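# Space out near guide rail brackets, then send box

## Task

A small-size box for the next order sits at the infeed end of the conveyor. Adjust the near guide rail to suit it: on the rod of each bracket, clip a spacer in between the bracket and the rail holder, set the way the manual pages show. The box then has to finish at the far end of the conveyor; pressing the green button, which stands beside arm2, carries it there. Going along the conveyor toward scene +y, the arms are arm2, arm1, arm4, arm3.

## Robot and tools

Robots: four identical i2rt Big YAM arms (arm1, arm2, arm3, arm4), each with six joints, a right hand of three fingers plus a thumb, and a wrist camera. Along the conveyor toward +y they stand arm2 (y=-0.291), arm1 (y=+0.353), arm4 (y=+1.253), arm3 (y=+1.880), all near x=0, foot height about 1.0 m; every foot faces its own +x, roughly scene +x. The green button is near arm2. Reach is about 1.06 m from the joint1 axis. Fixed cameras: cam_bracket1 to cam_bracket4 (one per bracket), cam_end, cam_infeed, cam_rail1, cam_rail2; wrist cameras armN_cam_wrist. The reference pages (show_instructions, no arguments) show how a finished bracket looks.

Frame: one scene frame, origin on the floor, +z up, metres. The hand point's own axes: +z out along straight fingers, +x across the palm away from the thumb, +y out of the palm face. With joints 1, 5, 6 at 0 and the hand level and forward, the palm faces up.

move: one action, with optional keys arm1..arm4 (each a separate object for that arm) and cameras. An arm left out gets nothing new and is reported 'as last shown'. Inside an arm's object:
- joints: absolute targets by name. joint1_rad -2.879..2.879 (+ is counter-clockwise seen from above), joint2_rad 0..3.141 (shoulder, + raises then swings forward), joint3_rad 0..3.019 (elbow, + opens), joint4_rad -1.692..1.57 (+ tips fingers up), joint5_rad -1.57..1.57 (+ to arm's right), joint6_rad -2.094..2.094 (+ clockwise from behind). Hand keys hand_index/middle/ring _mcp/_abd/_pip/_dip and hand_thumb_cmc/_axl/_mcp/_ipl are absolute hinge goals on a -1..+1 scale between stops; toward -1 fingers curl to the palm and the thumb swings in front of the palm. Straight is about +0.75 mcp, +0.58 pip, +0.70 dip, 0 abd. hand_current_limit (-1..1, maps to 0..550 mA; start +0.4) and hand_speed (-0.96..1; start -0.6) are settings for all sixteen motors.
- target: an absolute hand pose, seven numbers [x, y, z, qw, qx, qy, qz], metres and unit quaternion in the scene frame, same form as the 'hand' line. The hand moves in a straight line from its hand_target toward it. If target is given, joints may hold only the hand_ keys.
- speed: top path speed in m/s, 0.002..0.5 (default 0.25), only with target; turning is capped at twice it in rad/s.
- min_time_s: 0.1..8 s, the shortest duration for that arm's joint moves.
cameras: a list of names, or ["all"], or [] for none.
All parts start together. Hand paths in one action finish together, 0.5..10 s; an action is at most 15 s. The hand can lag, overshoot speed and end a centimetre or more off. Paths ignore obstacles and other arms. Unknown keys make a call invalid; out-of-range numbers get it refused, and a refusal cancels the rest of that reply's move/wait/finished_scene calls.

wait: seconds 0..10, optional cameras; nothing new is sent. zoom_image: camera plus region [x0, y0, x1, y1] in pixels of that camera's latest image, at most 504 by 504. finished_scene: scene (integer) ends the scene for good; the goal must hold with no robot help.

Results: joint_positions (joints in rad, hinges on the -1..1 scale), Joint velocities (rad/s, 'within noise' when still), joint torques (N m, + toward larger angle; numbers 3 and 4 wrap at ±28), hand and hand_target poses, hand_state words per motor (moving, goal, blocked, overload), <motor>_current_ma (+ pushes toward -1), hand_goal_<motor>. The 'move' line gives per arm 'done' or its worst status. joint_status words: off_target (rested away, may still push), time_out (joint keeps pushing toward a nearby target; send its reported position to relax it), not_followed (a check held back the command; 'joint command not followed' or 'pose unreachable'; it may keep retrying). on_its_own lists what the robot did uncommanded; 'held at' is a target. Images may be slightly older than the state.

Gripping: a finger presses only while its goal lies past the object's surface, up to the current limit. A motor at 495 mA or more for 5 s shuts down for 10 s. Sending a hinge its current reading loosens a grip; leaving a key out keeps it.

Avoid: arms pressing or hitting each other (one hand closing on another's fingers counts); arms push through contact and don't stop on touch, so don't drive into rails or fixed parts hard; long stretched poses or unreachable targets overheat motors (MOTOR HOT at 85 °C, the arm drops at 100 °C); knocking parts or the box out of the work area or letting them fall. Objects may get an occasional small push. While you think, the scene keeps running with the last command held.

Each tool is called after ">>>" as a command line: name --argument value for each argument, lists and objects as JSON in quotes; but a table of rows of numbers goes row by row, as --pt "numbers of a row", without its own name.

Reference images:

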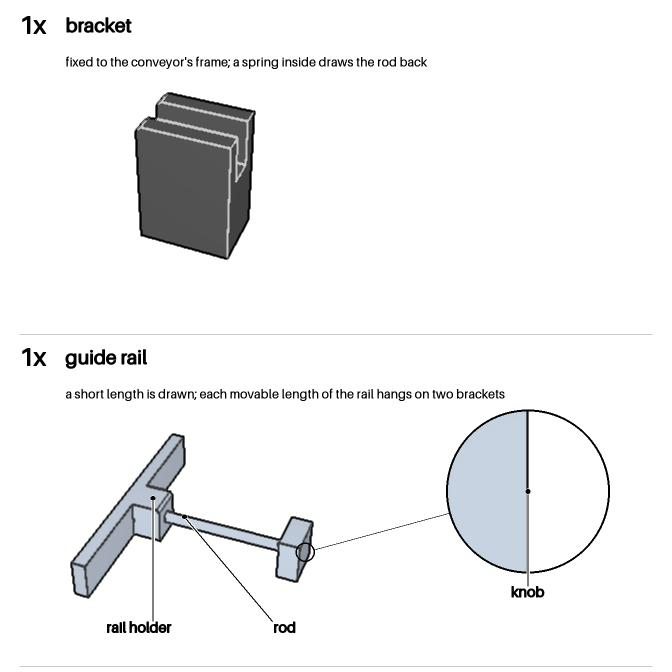

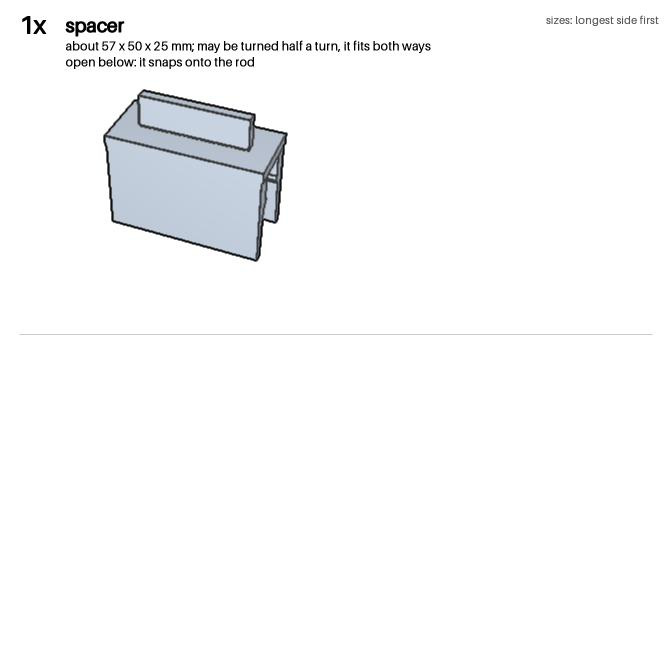

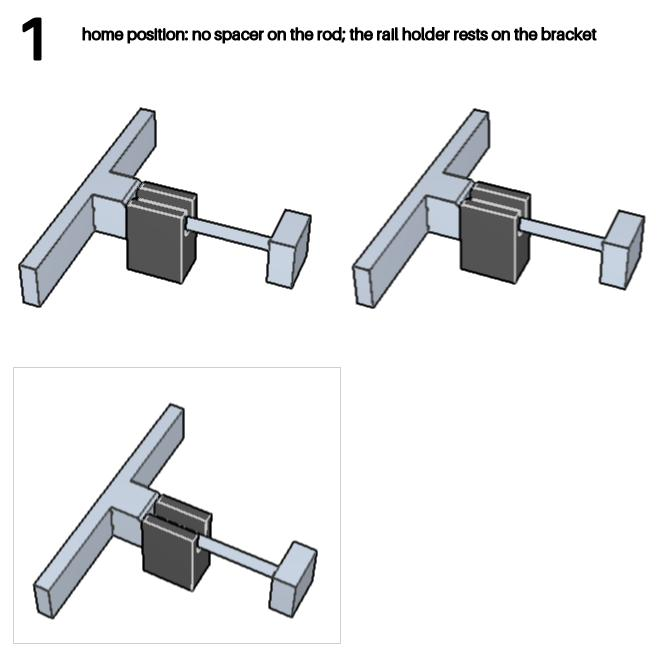

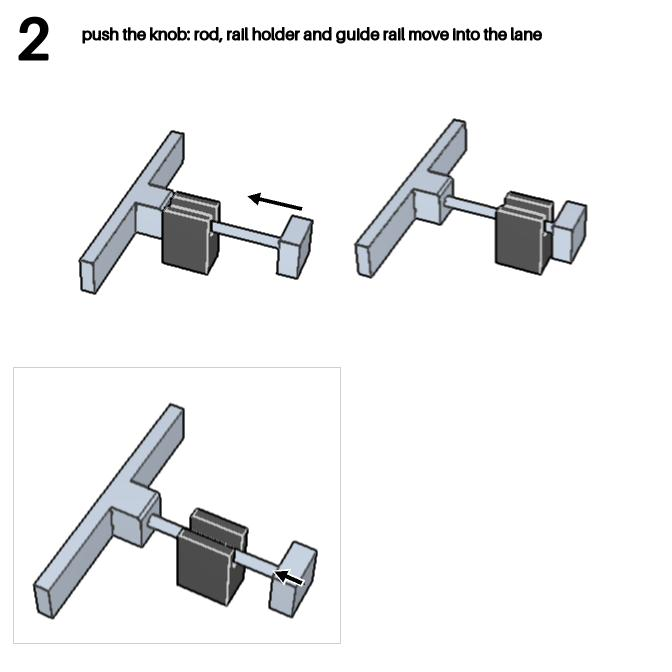

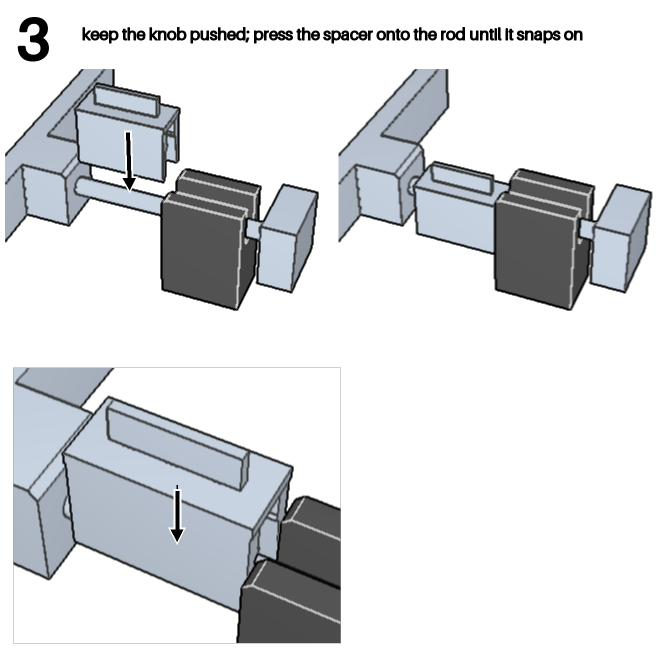

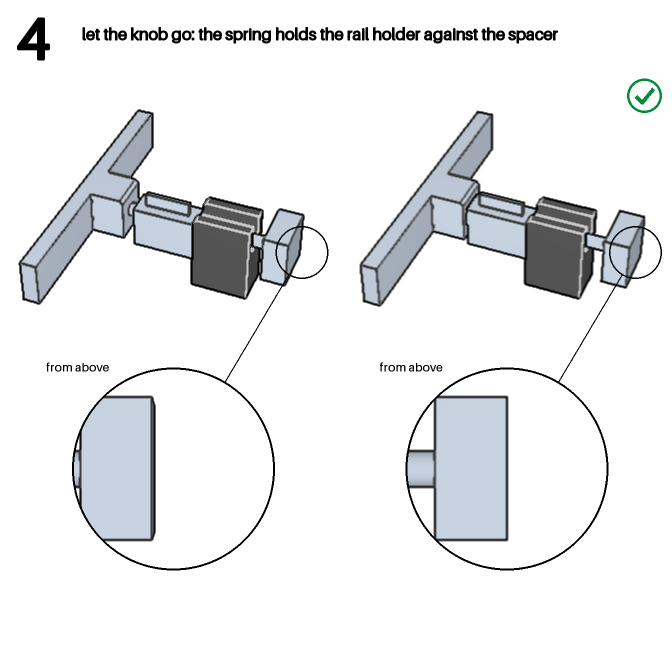

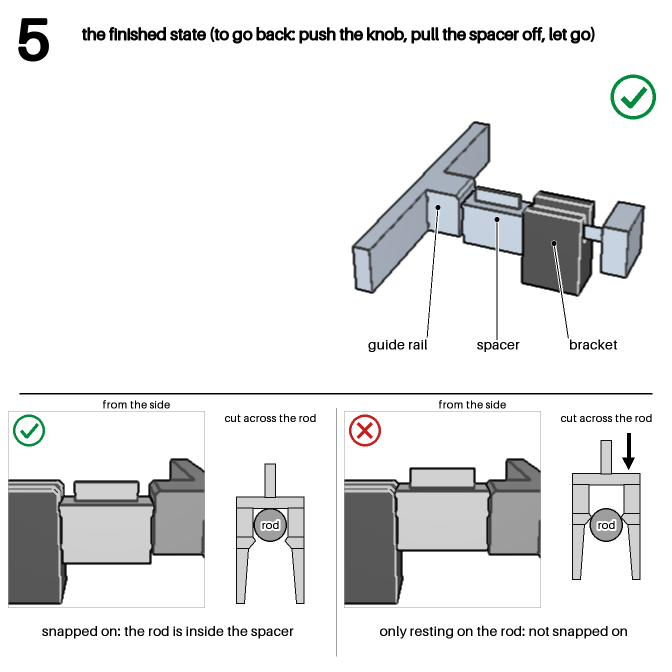

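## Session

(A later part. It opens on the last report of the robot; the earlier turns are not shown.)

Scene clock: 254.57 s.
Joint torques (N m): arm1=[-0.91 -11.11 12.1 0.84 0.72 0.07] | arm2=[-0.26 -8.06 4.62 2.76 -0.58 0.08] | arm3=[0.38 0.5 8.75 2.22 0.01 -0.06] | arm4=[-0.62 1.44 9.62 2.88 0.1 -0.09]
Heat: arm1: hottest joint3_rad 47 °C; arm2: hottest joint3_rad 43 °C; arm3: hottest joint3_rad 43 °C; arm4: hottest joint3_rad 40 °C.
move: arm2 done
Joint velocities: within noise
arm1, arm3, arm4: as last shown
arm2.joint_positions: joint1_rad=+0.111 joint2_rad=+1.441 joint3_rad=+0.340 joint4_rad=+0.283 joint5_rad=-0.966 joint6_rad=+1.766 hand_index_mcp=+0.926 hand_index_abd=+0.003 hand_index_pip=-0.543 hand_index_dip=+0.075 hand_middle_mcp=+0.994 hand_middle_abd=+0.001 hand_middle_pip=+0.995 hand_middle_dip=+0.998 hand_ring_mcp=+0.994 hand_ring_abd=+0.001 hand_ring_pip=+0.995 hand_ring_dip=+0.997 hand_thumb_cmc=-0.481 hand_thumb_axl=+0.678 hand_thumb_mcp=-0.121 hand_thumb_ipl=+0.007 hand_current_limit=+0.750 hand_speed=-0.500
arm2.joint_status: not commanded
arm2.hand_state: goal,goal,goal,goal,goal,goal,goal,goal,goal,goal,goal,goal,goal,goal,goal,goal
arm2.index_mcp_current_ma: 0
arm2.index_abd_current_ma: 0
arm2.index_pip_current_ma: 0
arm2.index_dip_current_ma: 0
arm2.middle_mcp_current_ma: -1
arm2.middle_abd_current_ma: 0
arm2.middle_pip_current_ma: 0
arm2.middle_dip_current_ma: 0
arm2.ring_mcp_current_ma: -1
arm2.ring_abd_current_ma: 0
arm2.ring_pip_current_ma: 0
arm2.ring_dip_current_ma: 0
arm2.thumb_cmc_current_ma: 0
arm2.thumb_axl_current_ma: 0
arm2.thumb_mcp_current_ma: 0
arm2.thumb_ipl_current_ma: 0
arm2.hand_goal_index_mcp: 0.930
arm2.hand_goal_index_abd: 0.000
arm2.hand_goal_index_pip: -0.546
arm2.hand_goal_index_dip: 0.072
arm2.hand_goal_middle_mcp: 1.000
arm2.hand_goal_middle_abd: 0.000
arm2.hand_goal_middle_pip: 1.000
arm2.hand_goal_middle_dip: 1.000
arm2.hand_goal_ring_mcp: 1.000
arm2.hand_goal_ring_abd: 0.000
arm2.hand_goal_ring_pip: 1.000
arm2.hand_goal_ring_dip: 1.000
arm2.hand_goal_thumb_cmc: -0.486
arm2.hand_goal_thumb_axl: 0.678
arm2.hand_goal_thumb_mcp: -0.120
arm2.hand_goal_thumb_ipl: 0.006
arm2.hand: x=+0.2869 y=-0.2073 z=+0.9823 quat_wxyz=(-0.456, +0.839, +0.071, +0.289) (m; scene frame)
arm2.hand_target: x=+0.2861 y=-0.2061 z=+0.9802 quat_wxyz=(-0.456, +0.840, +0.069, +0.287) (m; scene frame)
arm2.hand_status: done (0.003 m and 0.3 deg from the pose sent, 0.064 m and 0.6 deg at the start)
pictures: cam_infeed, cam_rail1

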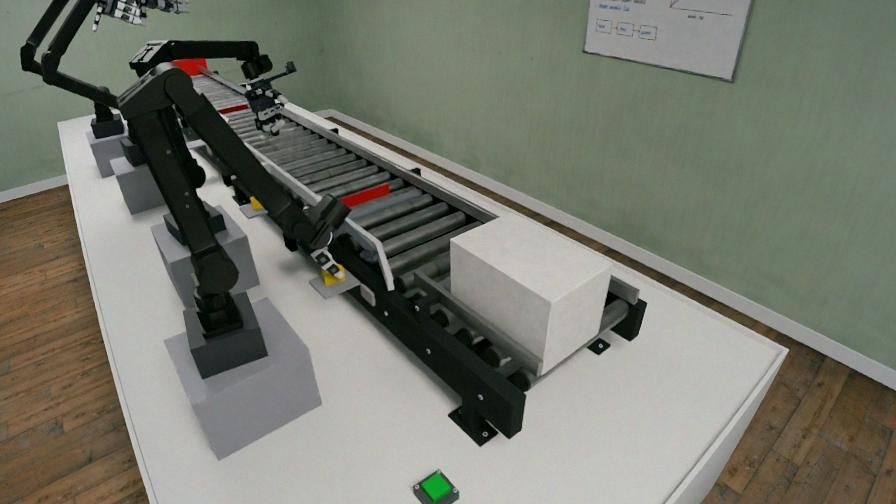

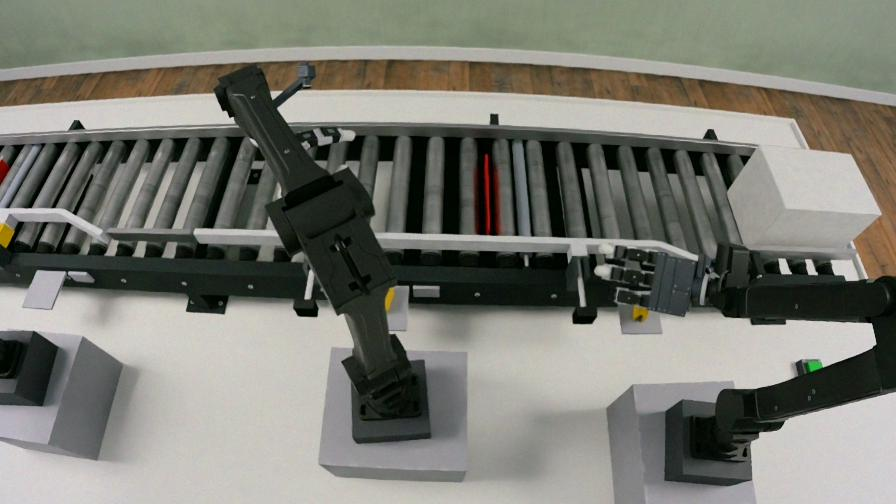

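>>> move --arm2 '{"target": [0.286, -0.205, 0.954, 0.4561, -0.8395, -0.0691, -0.2869], "speed": 0.1}' --cameras '["cam_infeed", "cam_rail1", "arm2_cam_wrist"]'

>>> zoom_image --camera "cam_rail1" --region '[560, 220, 780, 360]'

>>> zoom_image --camera "cam_infeed" --region '[290, 220, 380, 310]'

Scene clock: 255.80 s.
Joint torques (N m): arm1=[-0.91 -11.11 12.1 0.83 0.72 0.06] | arm2=[0.15 -7.47 3.66 2.82 -0.64 0.11] | arm3=[0.44 0.85 8.68 2.14 0.05 0.06] | arm4=[-0.56 1.49 9.61 2.84 0.09 -0.09]
Heat: arm1: hottest joint3_rad 47 °C; arm2: hottest joint3_rad 42 °C; arm3: hottest joint3_rad 43 °C; arm4: hottest joint3_rad 40 °C.
move: arm2 done
Joint velocities: within noise
arm1, arm3, arm4: as last shown
arm2.joint_positions: joint1_rad=+0.112 joint2_rad=+1.564 joint3_rad=+0.331 joint4_rad=+0.426 joint5_rad=-0.963 joint6_rad=+1.771 hand_index_mcp=+0.926 hand_index_abd=+0.003 hand_index_pip=-0.543 hand_index_dip=+0.075 hand_middle_mcp=+0.994 hand_middle_abd=+0.001 hand_middle_pip=+0.995 hand_middle_dip=+0.998 hand_ring_mcp=+0.994 hand_ring_abd=+0.001 hand_ring_pip=+0.995 hand_ring_dip=+0.997 hand_thumb_cmc=-0.481 hand_thumb_axl=+0.678 hand_thumb_mcp=-0.121 hand_thumb_ipl=+0.007 hand_current_limit=+0.750 hand_speed=-0.500
arm2.joint_status: not commanded
arm2.hand_state: goal,goal,goal,goal,goal,goal,goal,goal,goal,goal,goal,goal,goal,goal,goal,goal
arm2.index_mcp_current_ma: 0
arm2.index_abd_current_ma: 0
arm2.index_pip_current_ma: 0
arm2.index_dip_current_ma: 0
arm2.middle_mcp_current_ma: -1
arm2.middle_abd_current_ma: 0
arm2.middle_pip_current_ma: 0
arm2.middle_dip_current_ma: 0
arm2.ring_mcp_current_ma: -1
arm2.ring_abd_current_ma: 0
arm2.ring_pip_current_ma: 0
arm2.ring_dip_current_ma: 0
arm2.thumb_cmc_current_ma: 0
arm2.thumb_axl_current_ma: 0
arm2.thumb_mcp_current_ma: 0
arm2.thumb_ipl_current_ma: 0
arm2.hand_goal_index_mcp: 0.930
arm2.hand_goal_index_abd: 0.000
arm2.hand_goal_index_pip: -0.546
arm2.hand_goal_index_dip: 0.072
arm2.hand_goal_middle_mcp: 1.000
arm2.hand_goal_middle_abd: 0.000
arm2.hand_goal_middle_pip: 1.000
arm2.hand_goal_middle_dip: 1.000
arm2.hand_goal_ring_mcp: 1.000
arm2.hand_goal_ring_abd: 0.000
arm2.hand_goal_ring_pip: 1.000
arm2.hand_goal_ring_dip: 1.000
arm2.hand_goal_thumb_cmc: -0.486
arm2.hand_goal_thumb_axl: 0.678
arm2.hand_goal_thumb_mcp: -0.120
arm2.hand_goal_thumb_ipl: 0.006
arm2.hand: x=+0.2888 y=-0.2075 z=+0.9582 quat_wxyz=(-0.455, +0.838, +0.071, +0.292) (m; scene frame)
arm2.hand_target: x=+0.2860 y=-0.2050 z=+0.9542 quat_wxyz=(-0.456, +0.840, +0.069, +0.287) (m; scene frame)
arm2.hand_status: done (0.006 m and 0.6 deg from the pose sent, 0.028 m and 0.3 deg at the start)
pictures: arm2_cam_wrist, cam_infeed, cam_rail1
camera_calibration:
arm2_cam_wrist: T_world_to_cam=[[-0.422417, -0.3169, -0.849198, 0.895537], [-0.834846, -0.228825, 0.50067, -0.339502], [-0.352981, 0.920442, -0.167903, 0.576893], [0, 0, 0, 1]] pos_world=[0.29849, -0.324887, 1.02733]

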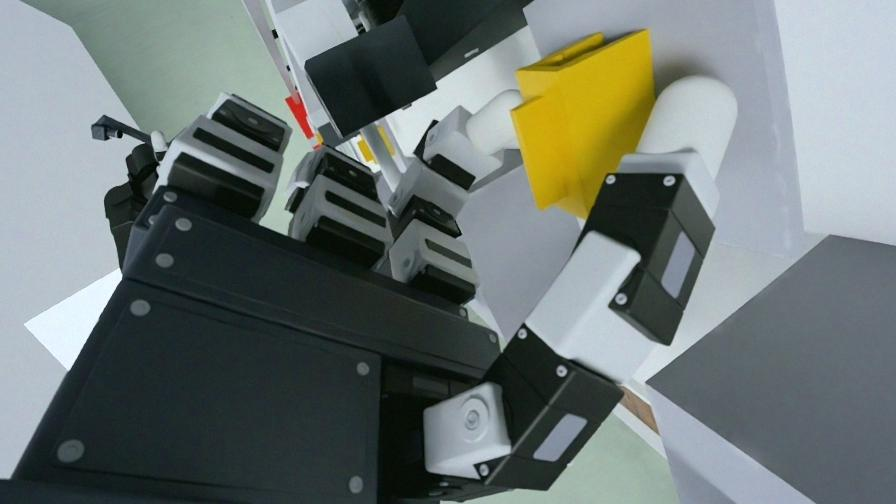

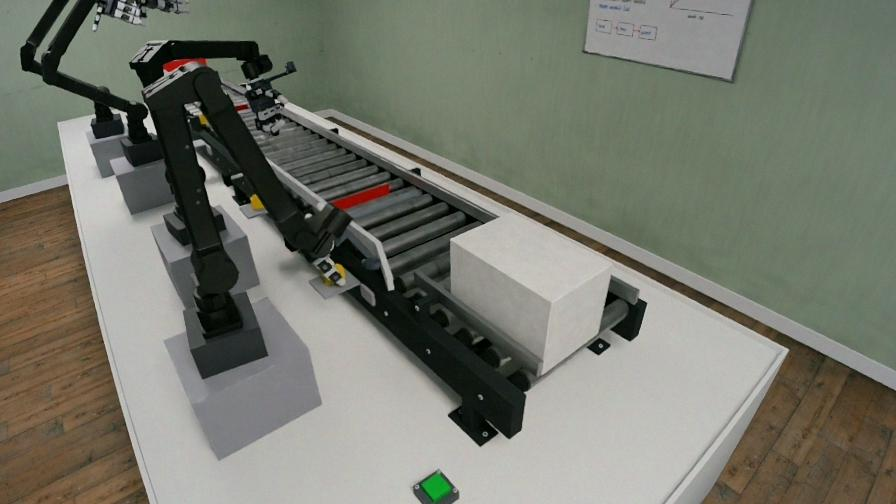

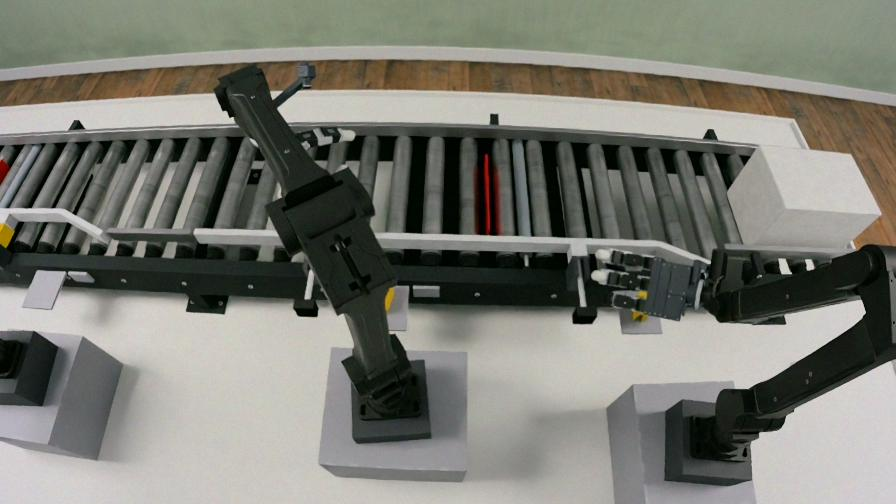

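Scaled by 2.291 from the camera's 896x504 image, which has a finer 1280x720 frame.

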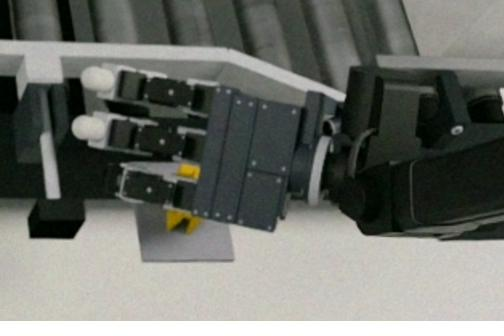

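Scaled by 5.600 from the camera's 896x504 image, which has a finer 1280x720 frame.

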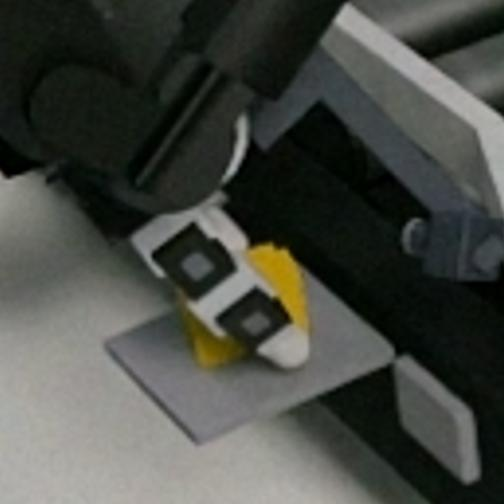

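>>> zoom_image --camera "arm2_cam_wrist" --region '[400, 0, 760, 240]'

>>> zoom_image --camera "cam_rail1" --region '[600, 270, 690, 350]'

Scaled by 1.400 from the camera's 896x504 image, which has a finer 1280x720 frame.

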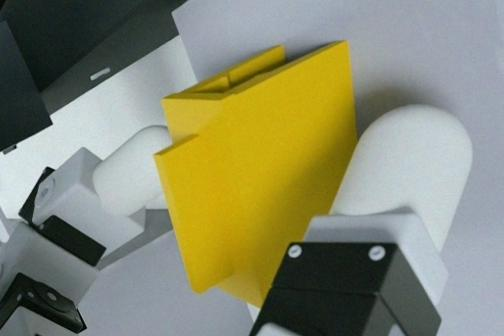

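Scaled by 5.600 from the camera's 896x504 image, which has a finer 1280x720 frame.

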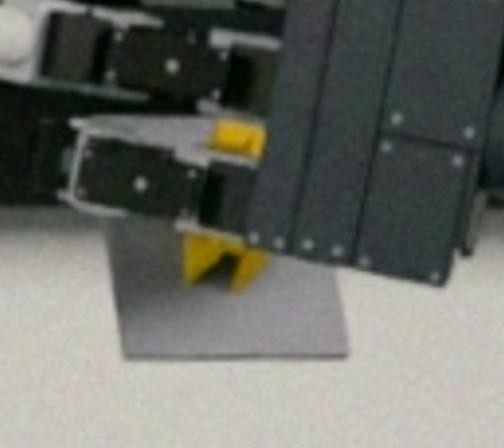

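>>> move --arm2 '{"joints": {"hand_index_mcp": 0.60, "hand_thumb_mcp": -0.41}}' --cameras '["cam_infeed", "cam_rail1", "arm2_cam_wrist"]'

>>> zoom_image --camera "arm2_cam_wrist" --region '[400, 0, 760, 240]'

>>> zoom_image --camera "cam_infeed" --region '[290, 220, 380, 310]'

Scene clock: 256.83 s.
Joint torques (N m): arm1=[-0.73 -11.16 12.1 0.81 0.72 0.06] | arm2=[-0.5 -8.29 3.64 2.55 -0.47 0.03] | arm3=[0.67 0.79 8.64 2.07 0.03 -0.04] | arm4=[-0.38 1.44 9.61 2.86 0.1 -0.09]
Heat: arm1: hottest joint3_rad 47 °C; arm2: hottest joint3_rad 42 °C; arm3: hottest joint3_rad 43 °C; arm4: hottest joint3_rad 40 °C.
move: arm2 off_target
Joint velocities: within noise
arm1, arm3, arm4: as last shown
arm2.joint_positions: joint1_rad=+0.112 joint2_rad=+1.564 joint3_rad=+0.331 joint4_rad=+0.428 joint5_rad=-0.965 joint6_rad=+1.776 hand_index_mcp=+0.718 hand_index_abd=+0.003 hand_index_pip=-0.524 hand_index_dip=+0.072 hand_middle_mcp=+0.994 hand_middle_abd=+0.001 hand_middle_pip=+0.995 hand_middle_dip=+0.998 hand_ring_mcp=+0.994 hand_ring_abd=+0.001 hand_ring_pip=+0.995 hand_ring_dip=+0.997 hand_thumb_cmc=-0.482 hand_thumb_axl=+0.678 hand_thumb_mcp=-0.285 hand_thumb_ipl=+0.033 hand_current_limit=+0.750 hand_speed=-0.500
arm2.joint_status: hand_index_mcp off_target (ended at +0.718, target +0.600); hand_thumb_mcp off_target (ended at -0.285, target -0.410)
arm2.hand_state: blocked,goal,blocked,goal,goal,goal,goal,goal,goal,goal,goal,goal,goal,goal,blocked,blocked
arm2.index_mcp_current_ma: 232
arm2.index_abd_current_ma: 0
arm2.index_pip_current_ma: 7
arm2.index_dip_current_ma: 0
arm2.middle_mcp_current_ma: -1
arm2.middle_abd_current_ma: 0
arm2.middle_pip_current_ma: 0
arm2.middle_dip_current_ma: 0
arm2.ring_mcp_current_ma: -1
arm2.ring_abd_current_ma: 0
arm2.ring_pip_current_ma: 0
arm2.ring_dip_current_ma: 0
arm2.thumb_cmc_current_ma: 0
arm2.thumb_axl_current_ma: 0
arm2.thumb_mcp_current_ma: 381
arm2.thumb_ipl_current_ma: 21
arm2.hand_goal_index_mcp: 0.600
arm2.hand_goal_index_abd: 0.000
arm2.hand_goal_index_pip: -0.546
arm2.hand_goal_index_dip: 0.072
arm2.hand_goal_middle_mcp: 1.000
arm2.hand_goal_middle_abd: 0.000
arm2.hand_goal_middle_pip: 1.000
arm2.hand_goal_middle_dip: 1.000
arm2.hand_goal_ring_mcp: 1.000
arm2.hand_goal_ring_abd: 0.000
arm2.hand_goal_ring_pip: 1.000
arm2.hand_goal_ring_dip: 1.000
arm2.hand_goal_thumb_cmc: -0.486
arm2.hand_goal_thumb_axl: 0.678
arm2.hand_goal_thumb_mcp: -0.410
arm2.hand_goal_thumb_ipl: 0.006
arm2.hand: x=+0.2888 y=-0.2071 z=+0.9585 quat_wxyz=(-0.456, +0.838, +0.070, +0.291) (m; scene frame)
arm2.hand_target: x=+0.2860 y=-0.2051 z=+0.9542 quat_wxyz=(-0.456, +0.840, +0.069, +0.287) (m; scene frame)
arm2.hand_status: not commanded
pictures: arm2_cam_wrist, cam_infeed, cam_rail1
camera_calibration:
arm2_cam_wrist: T_world_to_cam=[[-0.424025, -0.31351, -0.849655, 0.897576], [-0.834281, -0.229825, 0.501154, -0.3404], [-0.352389, 0.921353, -0.164104, 0.572915], [0, 0, 0, 1]] pos_world=[0.298494, -0.32469, 1.02724]

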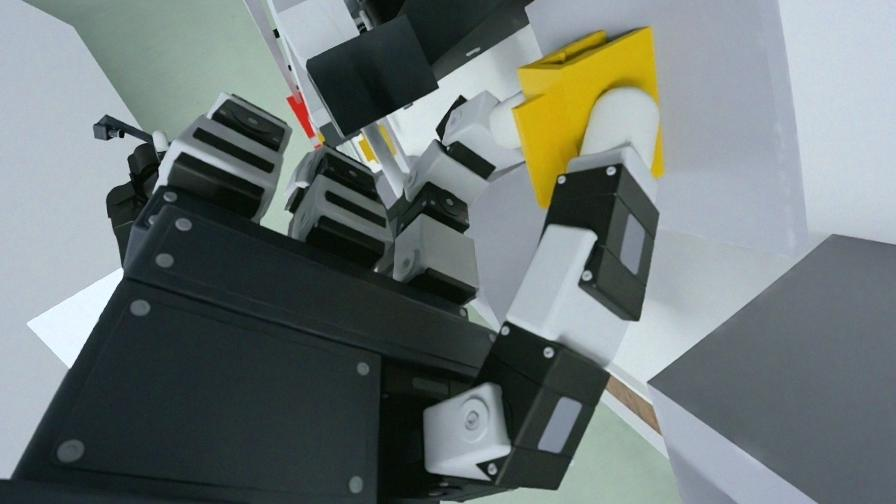

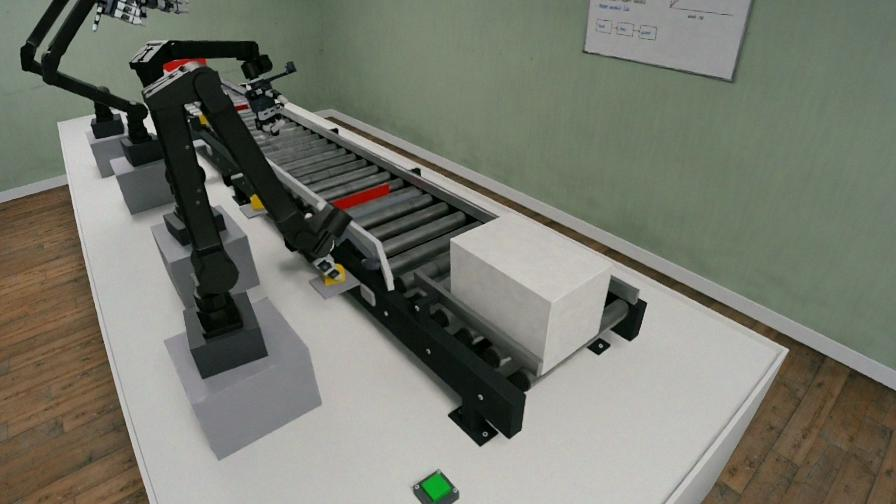

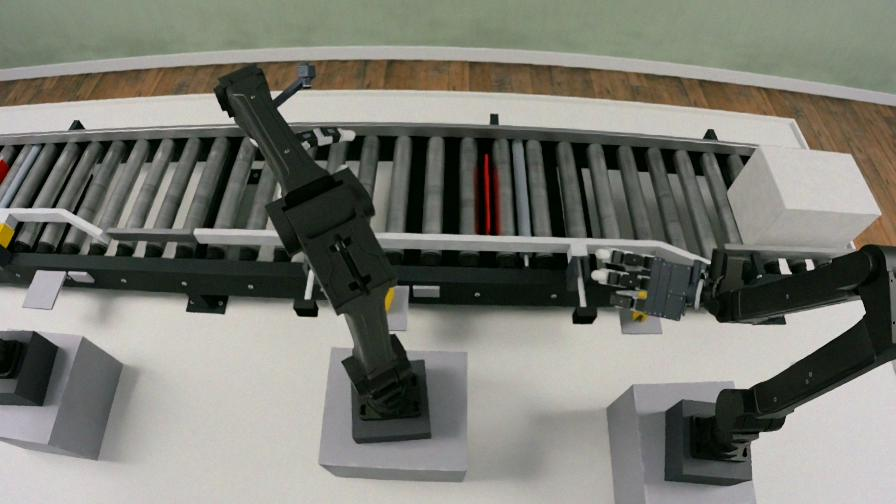

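Scaled by 1.400 from the camera's 896x504 image, which has a finer 1280x720 frame.

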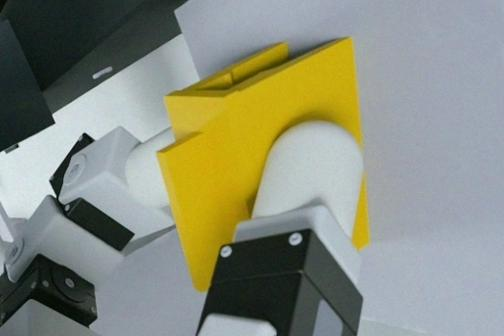

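Scaled by 5.600 from the camera's 896x504 image, which has a finer 1280x720 frame.

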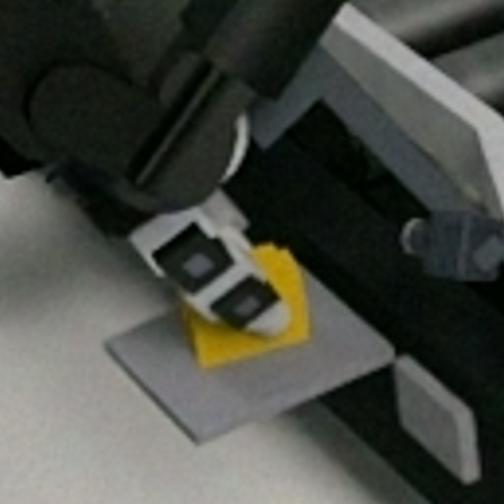

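>>> move --arm2 '{"target": [0.300, -0.21, 1.04, 0.4561, -0.8395, -0.0691, -0.2869], "speed": 0.1}' --arm1 '{"target": [0.24, 0.545, 1.26, 0.0616, 0.7044, 0.7044, 0.0616], "speed": 0.25, "joints": {"hand_index_mcp": -0.479, "hand_index_pip": -1, "hand_index_dip": 0.84, "hand_middle_mcp": -0.479, "hand_middle_pip": -1, "hand_middle_dip": 0.84, "hand_ring_mcp": -0.479, "hand_ring_pip": -1, "hand_ring_dip": 0.84, "hand_thumb_cmc": 0.714, "hand_thumb_mcp": 0.226, "hand_thumb_ipl": 0.168}}' --cameras '["cam_infeed", "cam_rail1", "cam_bracket1"]'

>>> zoom_image --camera "cam_infeed" --region '[260, 180, 440, 320]'

Scene clock: 259.50 s.
Joint torques (N m): arm1=[-0.09 -3.9 8.38 0.16 0.46 -0.13] | arm2=[-2.37 -7.59 9.48 1.73 -0.91 -0.13] | arm3=[0.91 0.67 8.68 2.15 0.03 0.02] | arm4=[-0.44 1.61 9.59 2.88 0.09 -0.08]
Heat: arm1: hottest joint3_rad 47 °C; arm2: hottest joint3_rad 42 °C; arm3: hottest joint3_rad 43 °C; arm4: hottest joint3_rad 40 °C.
move: arm1 done; arm2 off_target
Joint velocities: within noise
arm1.joint_positions: joint1_rad=+1.013 joint2_rad=+0.935 joint3_rad=+1.028 joint4_rad=-1.576 joint5_rad=+0.161 joint6_rad=+1.138 hand_index_mcp=-0.461 hand_index_abd=+0.001 hand_index_pip=-0.998 hand_index_dip=+0.838 hand_middle_mcp=-0.461 hand_middle_abd=+0.002 hand_middle_pip=-0.998 hand_middle_dip=+0.842 hand_ring_mcp=-0.464 hand_ring_abd=+0.001 hand_ring_pip=-0.999 hand_ring_dip=+0.843 hand_thumb_cmc=+0.714 hand_thumb_axl=+0.677 hand_thumb_mcp=+0.215 hand_thumb_ipl=+0.164 hand_current_limit=+0.750 hand_speed=-0.500
arm1.joint_status: all done
arm1.hand_state: goal,goal,goal,goal,goal,goal,goal,goal,goal,goal,goal,goal,goal,goal,goal,goal
arm1.index_mcp_current_ma: 41
arm1.index_abd_current_ma: 1
arm1.index_pip_current_ma: 2
arm1.index_dip_current_ma: -3
arm1.middle_mcp_current_ma: 39
arm1.middle_abd_current_ma: 2
arm1.middle_pip_current_ma: 2
arm1.middle_dip_current_ma: 3
arm1.ring_mcp_current_ma: 32
arm1.ring_abd_current_ma: 1
arm1.ring_pip_current_ma: 2
arm1.ring_dip_current_ma: 4
arm1.thumb_cmc_current_ma: 0
arm1.thumb_axl_current_ma: -1
arm1.thumb_mcp_current_ma: -29
arm1.thumb_ipl_current_ma: -8
arm1.hand_goal_index_mcp: -0.478
arm1.hand_goal_index_abd: 0.000
arm1.hand_goal_index_pip: -1.000
arm1.hand_goal_index_dip: 0.840
arm1.hand_goal_middle_mcp: -0.478
arm1.hand_goal_middle_abd: 0.000
arm1.hand_goal_middle_pip: -1.000
arm1.hand_goal_middle_dip: 0.840
arm1.hand_goal_ring_mcp: -0.478
arm1.hand_goal_ring_abd: 0.000
arm1.hand_goal_ring_pip: -1.000
arm1.hand_goal_ring_dip: 0.840
arm1.hand_goal_thumb_cmc: 0.714
arm1.hand_goal_thumb_axl: 0.678
arm1.hand_goal_thumb_mcp: 0.226
arm1.hand_goal_thumb_ipl: 0.168
arm1.hand: x=+0.2426 y=+0.5463 z=+1.2616 quat_wxyz=(+0.061, +0.709, +0.699, +0.068) (m; scene frame)
arm1.hand_target: x=+0.2400 y=+0.5450 z=+1.2600 quat_wxyz=(+0.062, +0.704, +0.704, +0.062) (m; scene frame)
arm1.hand_status: done (0.003 m and 1.1 deg from the pose sent, 0.231 m and 53.3 deg at the start)
arm2.joint_positions: joint1_rad=+0.112 joint2_rad=+1.254 joint3_rad=+0.396 joint4_rad=-0.005 joint5_rad=-0.968 joint6_rad=+1.769 hand_index_mcp=+0.715 hand_index_abd=+0.003 hand_index_pip=-0.504 hand_index_dip=+0.084 hand_middle_mcp=+0.994 hand_middle_abd=+0.001 hand_middle_pip=+0.995 hand_middle_dip=+0.998 hand_ring_mcp=+0.994 hand_ring_abd=+0.001 hand_ring_pip=+0.995 hand_ring_dip=+0.997 hand_thumb_cmc=-0.483 hand_thumb_axl=+0.678 hand_thumb_mcp=-0.293 hand_thumb_ipl=+0.034 hand_current_limit=+0.750 hand_speed=-0.500
arm2.joint_status: not commanded
arm2.hand_state: blocked,goal,blocked,goal,goal,goal,goal,goal,goal,goal,goal,goal,goal,goal,blocked,blocked
arm2.index_mcp_current_ma: 221
arm2.index_abd_current_ma: 0
arm2.index_pip_current_ma: 26
arm2.index_dip_current_ma: 2
arm2.middle_mcp_current_ma: -1
arm2.middle_abd_current_ma: 0
arm2.middle_pip_current_ma: 0
arm2.middle_dip_current_ma: 0
arm2.ring_mcp_current_ma: -1
arm2.ring_abd_current_ma: 0
arm2.ring_pip_current_ma: 0
arm2.ring_dip_current_ma: 0
arm2.thumb_cmc_current_ma: 0
arm2.thumb_axl_current_ma: 0
arm2.thumb_mcp_current_ma: 333
arm2.thumb_ipl_current_ma: 22
arm2.hand_goal_index_mcp: 0.600
arm2.hand_goal_index_abd: 0.000
arm2.hand_goal_index_pip: -0.546
arm2.hand_goal_index_dip: 0.072
arm2.hand_goal_middle_mcp: 1.000
arm2.hand_goal_middle_abd: 0.000
arm2.hand_goal_middle_pip: 1.000
arm2.hand_goal_middle_dip: 1.000
arm2.hand_goal_ring_mcp: 1.000
arm2.hand_goal_ring_abd: 0.000
arm2.hand_goal_ring_pip: 1.000
arm2.hand_goal_ring_dip: 1.000
arm2.hand_goal_thumb_cmc: -0.486
arm2.hand_goal_thumb_axl: 0.678
arm2.hand_goal_thumb_mcp: -0.410
arm2.hand_goal_thumb_ipl: 0.006
arm2.hand: x=+0.2827 y=-0.2065 z=+1.0250 quat_wxyz=(-0.459, +0.845, +0.060, +0.269) (m; scene frame)
arm2.hand_target: x=+0.2995 y=-0.2100 z=+1.0402 quat_wxyz=(-0.456, +0.840, +0.069, +0.287) (m; scene frame)
arm2.hand_status: off_target (0.023 m and 2.4 deg from the pose sent, 0.082 m and 0.5 deg at the start)
arm3, arm4: as last shown
pictures: cam_bracket1, cam_infeed, cam_rail1

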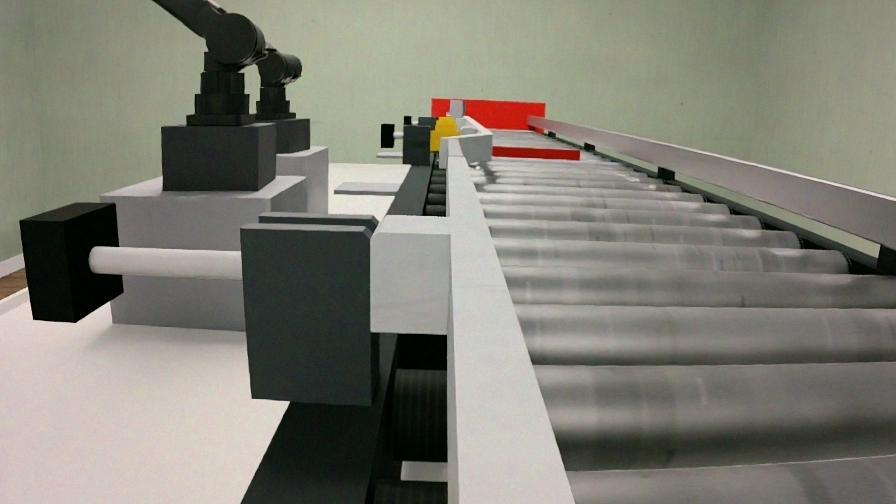

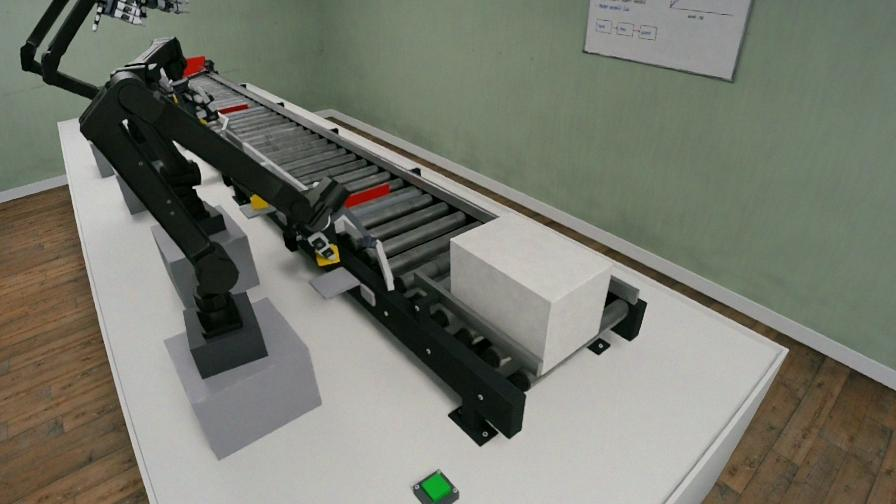

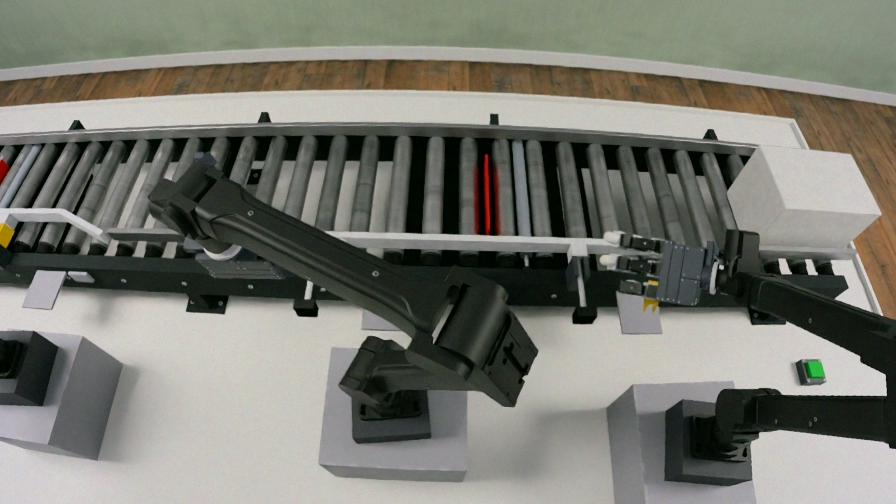

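Scaled by 2.800 from the camera's 896x504 image, which has a finer 1280x720 frame.

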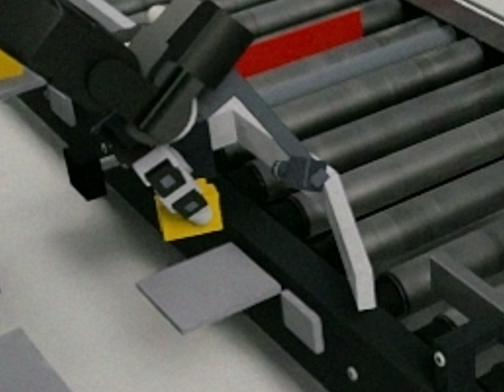

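>>> move --arm2 '{"target": [0.33, -0.15, 1.14, 0.4712, -0.8329, -0.1168, -0.2605], "speed": 0.15}' --arm1 '{"target": [0.22, 0.545, 1.06, 0.0616, 0.7044, 0.7044, 0.0616], "speed": 0.2}' --cameras '["cam_infeed", "cam_rail1", "cam_bracket1"]'

>>> zoom_image --camera "cam_infeed" --region '[260, 140, 440, 280]'

Scene clock: 261.33 s.
Joint torques (N m): arm1=[0.32 -3.43 7.64 0.95 0.68 0.07] | arm2=[0.62 -8.41 11.19 1.88 -0.58 0.02] | arm3=[0.85 1.14 8.73 1.92 0.04 -0.01] | arm4=[-0.5 1.67 9.59 2.86 0.1 -0.09]
Heat: arm1: hottest joint3_rad 47 °C; arm2: hottest joint3_rad 43 °C; arm3: hottest joint3_rad 43 °C; arm4: hottest joint3_rad 40 °C.
move: arm1 done; arm2 off_target
Joint velocities: within noise
arm1.joint_positions: joint1_rad=+1.087 joint2_rad=+1.036 joint3_rad=+0.542 joint4_rad=-1.026 joint5_rad=+0.161 joint6_rad=+1.201 hand_index_mcp=-0.462 hand_index_abd=+0.001 hand_index_pip=-0.998 hand_index_dip=+0.838 hand_middle_mcp=-0.463 hand_middle_abd=+0.002 hand_middle_pip=-0.998 hand_middle_dip=+0.842 hand_ring_mcp=-0.465 hand_ring_abd=+0.001 hand_ring_pip=-0.999 hand_ring_dip=+0.843 hand_thumb_cmc=+0.714 hand_thumb_axl=+0.677 hand_thumb_mcp=+0.217 hand_thumb_ipl=+0.165 hand_current_limit=+0.750 hand_speed=-0.500
arm1.joint_status: not commanded
arm1.hand_state: goal,goal,goal,goal,goal,goal,goal,goal,goal,goal,goal,goal,goal,goal,goal,goal
arm1.index_mcp_current_ma: 37
arm1.index_abd_current_ma: 1
arm1.index_pip_current_ma: 2
arm1.index_dip_current_ma: -3
arm1.middle_mcp_current_ma: 35
arm1.middle_abd_current_ma: 2
arm1.middle_pip_current_ma: 2
arm1.middle_dip_current_ma: 3
arm1.ring_mcp_current_ma: 29
arm1.ring_abd_current_ma: 1
arm1.ring_pip_current_ma: 2
arm1.ring_dip_current_ma: 4
arm1.thumb_cmc_current_ma: 0
arm1.thumb_axl_current_ma: -1
arm1.thumb_mcp_current_ma: -24
arm1.thumb_ipl_current_ma: -7
arm1.hand_goal_index_mcp: -0.478
arm1.hand_goal_index_abd: 0.000
arm1.hand_goal_index_pip: -1.000
arm1.hand_goal_index_dip: 0.840
arm1.hand_goal_middle_mcp: -0.478
arm1.hand_goal_middle_abd: 0.000
arm1.hand_goal_middle_pip: -1.000
arm1.hand_goal_middle_dip: 0.840
arm1.hand_goal_ring_mcp: -0.478
arm1.hand_goal_ring_abd: 0.000
arm1.hand_goal_ring_pip: -1.000
arm1.hand_goal_ring_dip: 0.840
arm1.hand_goal_thumb_cmc: 0.714
arm1.hand_goal_thumb_axl: 0.678
arm1.hand_goal_thumb_mcp: 0.226
arm1.hand_goal_thumb_ipl: 0.168
arm1.hand: x=+0.2202 y=+0.5403 z=+1.0591 quat_wxyz=(+0.063, +0.705, +0.704, +0.055) (m; scene frame)
arm1.hand_target: x=+0.2200 y=+0.5450 z=+1.0602 quat_wxyz=(+0.062, +0.704, +0.704, +0.062) (m; scene frame)
arm1.hand_status: done (0.005 m and 0.8 deg from the pose sent, 0.203 m and 1.1 deg at the start)
arm2.joint_positions: joint1_rad=+0.262 joint2_rad=+1.149 joint3_rad=+0.634 joint4_rad=-0.298 joint5_rad=-0.939 joint6_rad=+1.814 hand_index_mcp=+0.715 hand_index_abd=+0.003 hand_index_pip=-0.504 hand_index_dip=+0.084 hand_middle_mcp=+0.994 hand_middle_abd=+0.001 hand_middle_pip=+0.995 hand_middle_dip=+0.998 hand_ring_mcp=+0.994 hand_ring_abd=+0.001 hand_ring_pip=+0.995 hand_ring_dip=+0.997 hand_thumb_cmc=-0.483 hand_thumb_axl=+0.678 hand_thumb_mcp=-0.293 hand_thumb_ipl=+0.034 hand_current_limit=+0.750 hand_speed=-0.500
arm2.joint_status: not commanded
arm2.hand_state: blocked,goal,blocked,goal,goal,goal,goal,goal,goal,goal,goal,goal,goal,goal,blocked,blocked
arm2.index_mcp_current_ma: 219
arm2.index_abd_current_ma: 0
arm2.index_pip_current_ma: 27
arm2.index_dip_current_ma: 3
arm2.middle_mcp_current_ma: -1
arm2.middle_abd_current_ma: 0
arm2.middle_pip_current_ma: 0
arm2.middle_dip_current_ma: 0
arm2.ring_mcp_current_ma: -1
arm2.ring_abd_current_ma: 0
arm2.ring_pip_current_ma: 0
arm2.ring_dip_current_ma: 0
arm2.thumb_cmc_current_ma: 0
arm2.thumb_axl_current_ma: 0
arm2.thumb_mcp_current_ma: 333
arm2.thumb_ipl_current_ma: 22
arm2.hand_goal_index_mcp: 0.600
arm2.hand_goal_index_abd: 0.000
arm2.hand_goal_index_pip: -0.546
arm2.hand_goal_index_dip: 0.072
arm2.hand_goal_middle_mcp: 1.000
arm2.hand_goal_middle_abd: 0.000
arm2.hand_goal_middle_pip: 1.000
arm2.hand_goal_middle_dip: 1.000
arm2.hand_goal_ring_mcp: 1.000
arm2.hand_goal_ring_abd: 0.000
arm2.hand_goal_ring_pip: 1.000
arm2.hand_goal_ring_dip: 1.000
arm2.hand_goal_thumb_cmc: -0.486
arm2.hand_goal_thumb_axl: 0.678
arm2.hand_goal_thumb_mcp: -0.410
arm2.hand_goal_thumb_ipl: 0.006
arm2.hand: x=+0.3185 y=-0.1536 z=+1.1212 quat_wxyz=(-0.472, +0.839, +0.111, +0.249) (m; scene frame)
arm2.hand_target: x=+0.3295 y=-0.1501 z=+1.1401 quat_wxyz=(-0.472, +0.834, +0.117, +0.261) (m; scene frame)
arm2.hand_status: off_target (0.022 m and 1.7 deg from the pose sent, 0.137 m and 6.8 deg at the start)
arm3, arm4: as last shown
pictures: cam_bracket1, cam_infeed, cam_rail1

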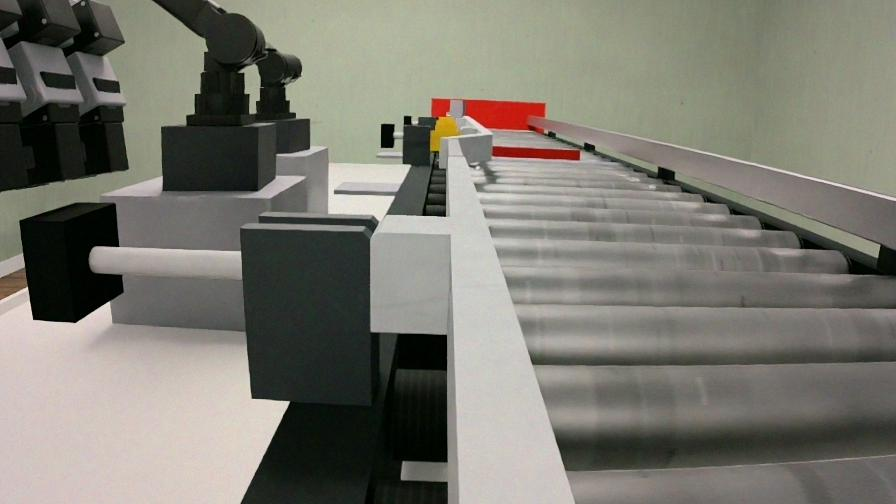

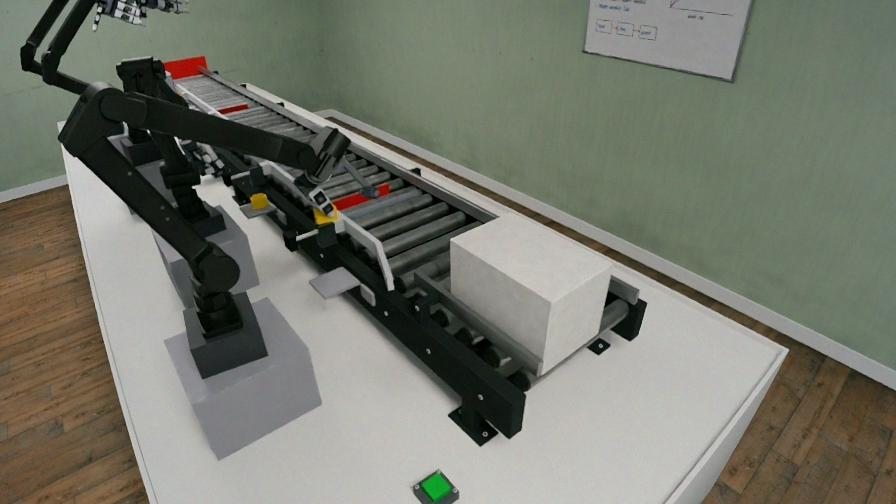

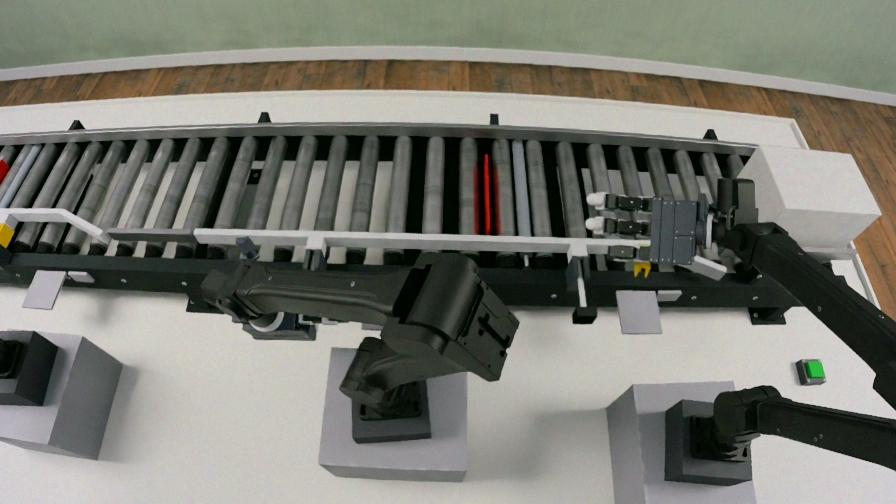

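Scaled by 2.800 from the camera's 896x504 image, which has a finer 1280x720 frame.

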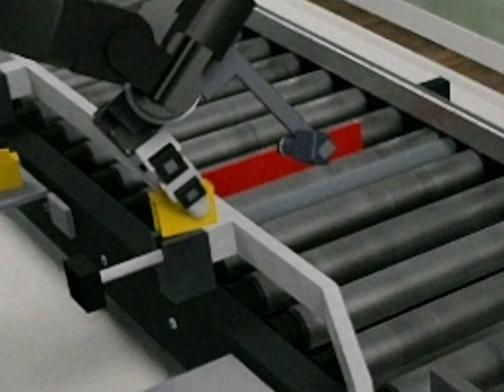

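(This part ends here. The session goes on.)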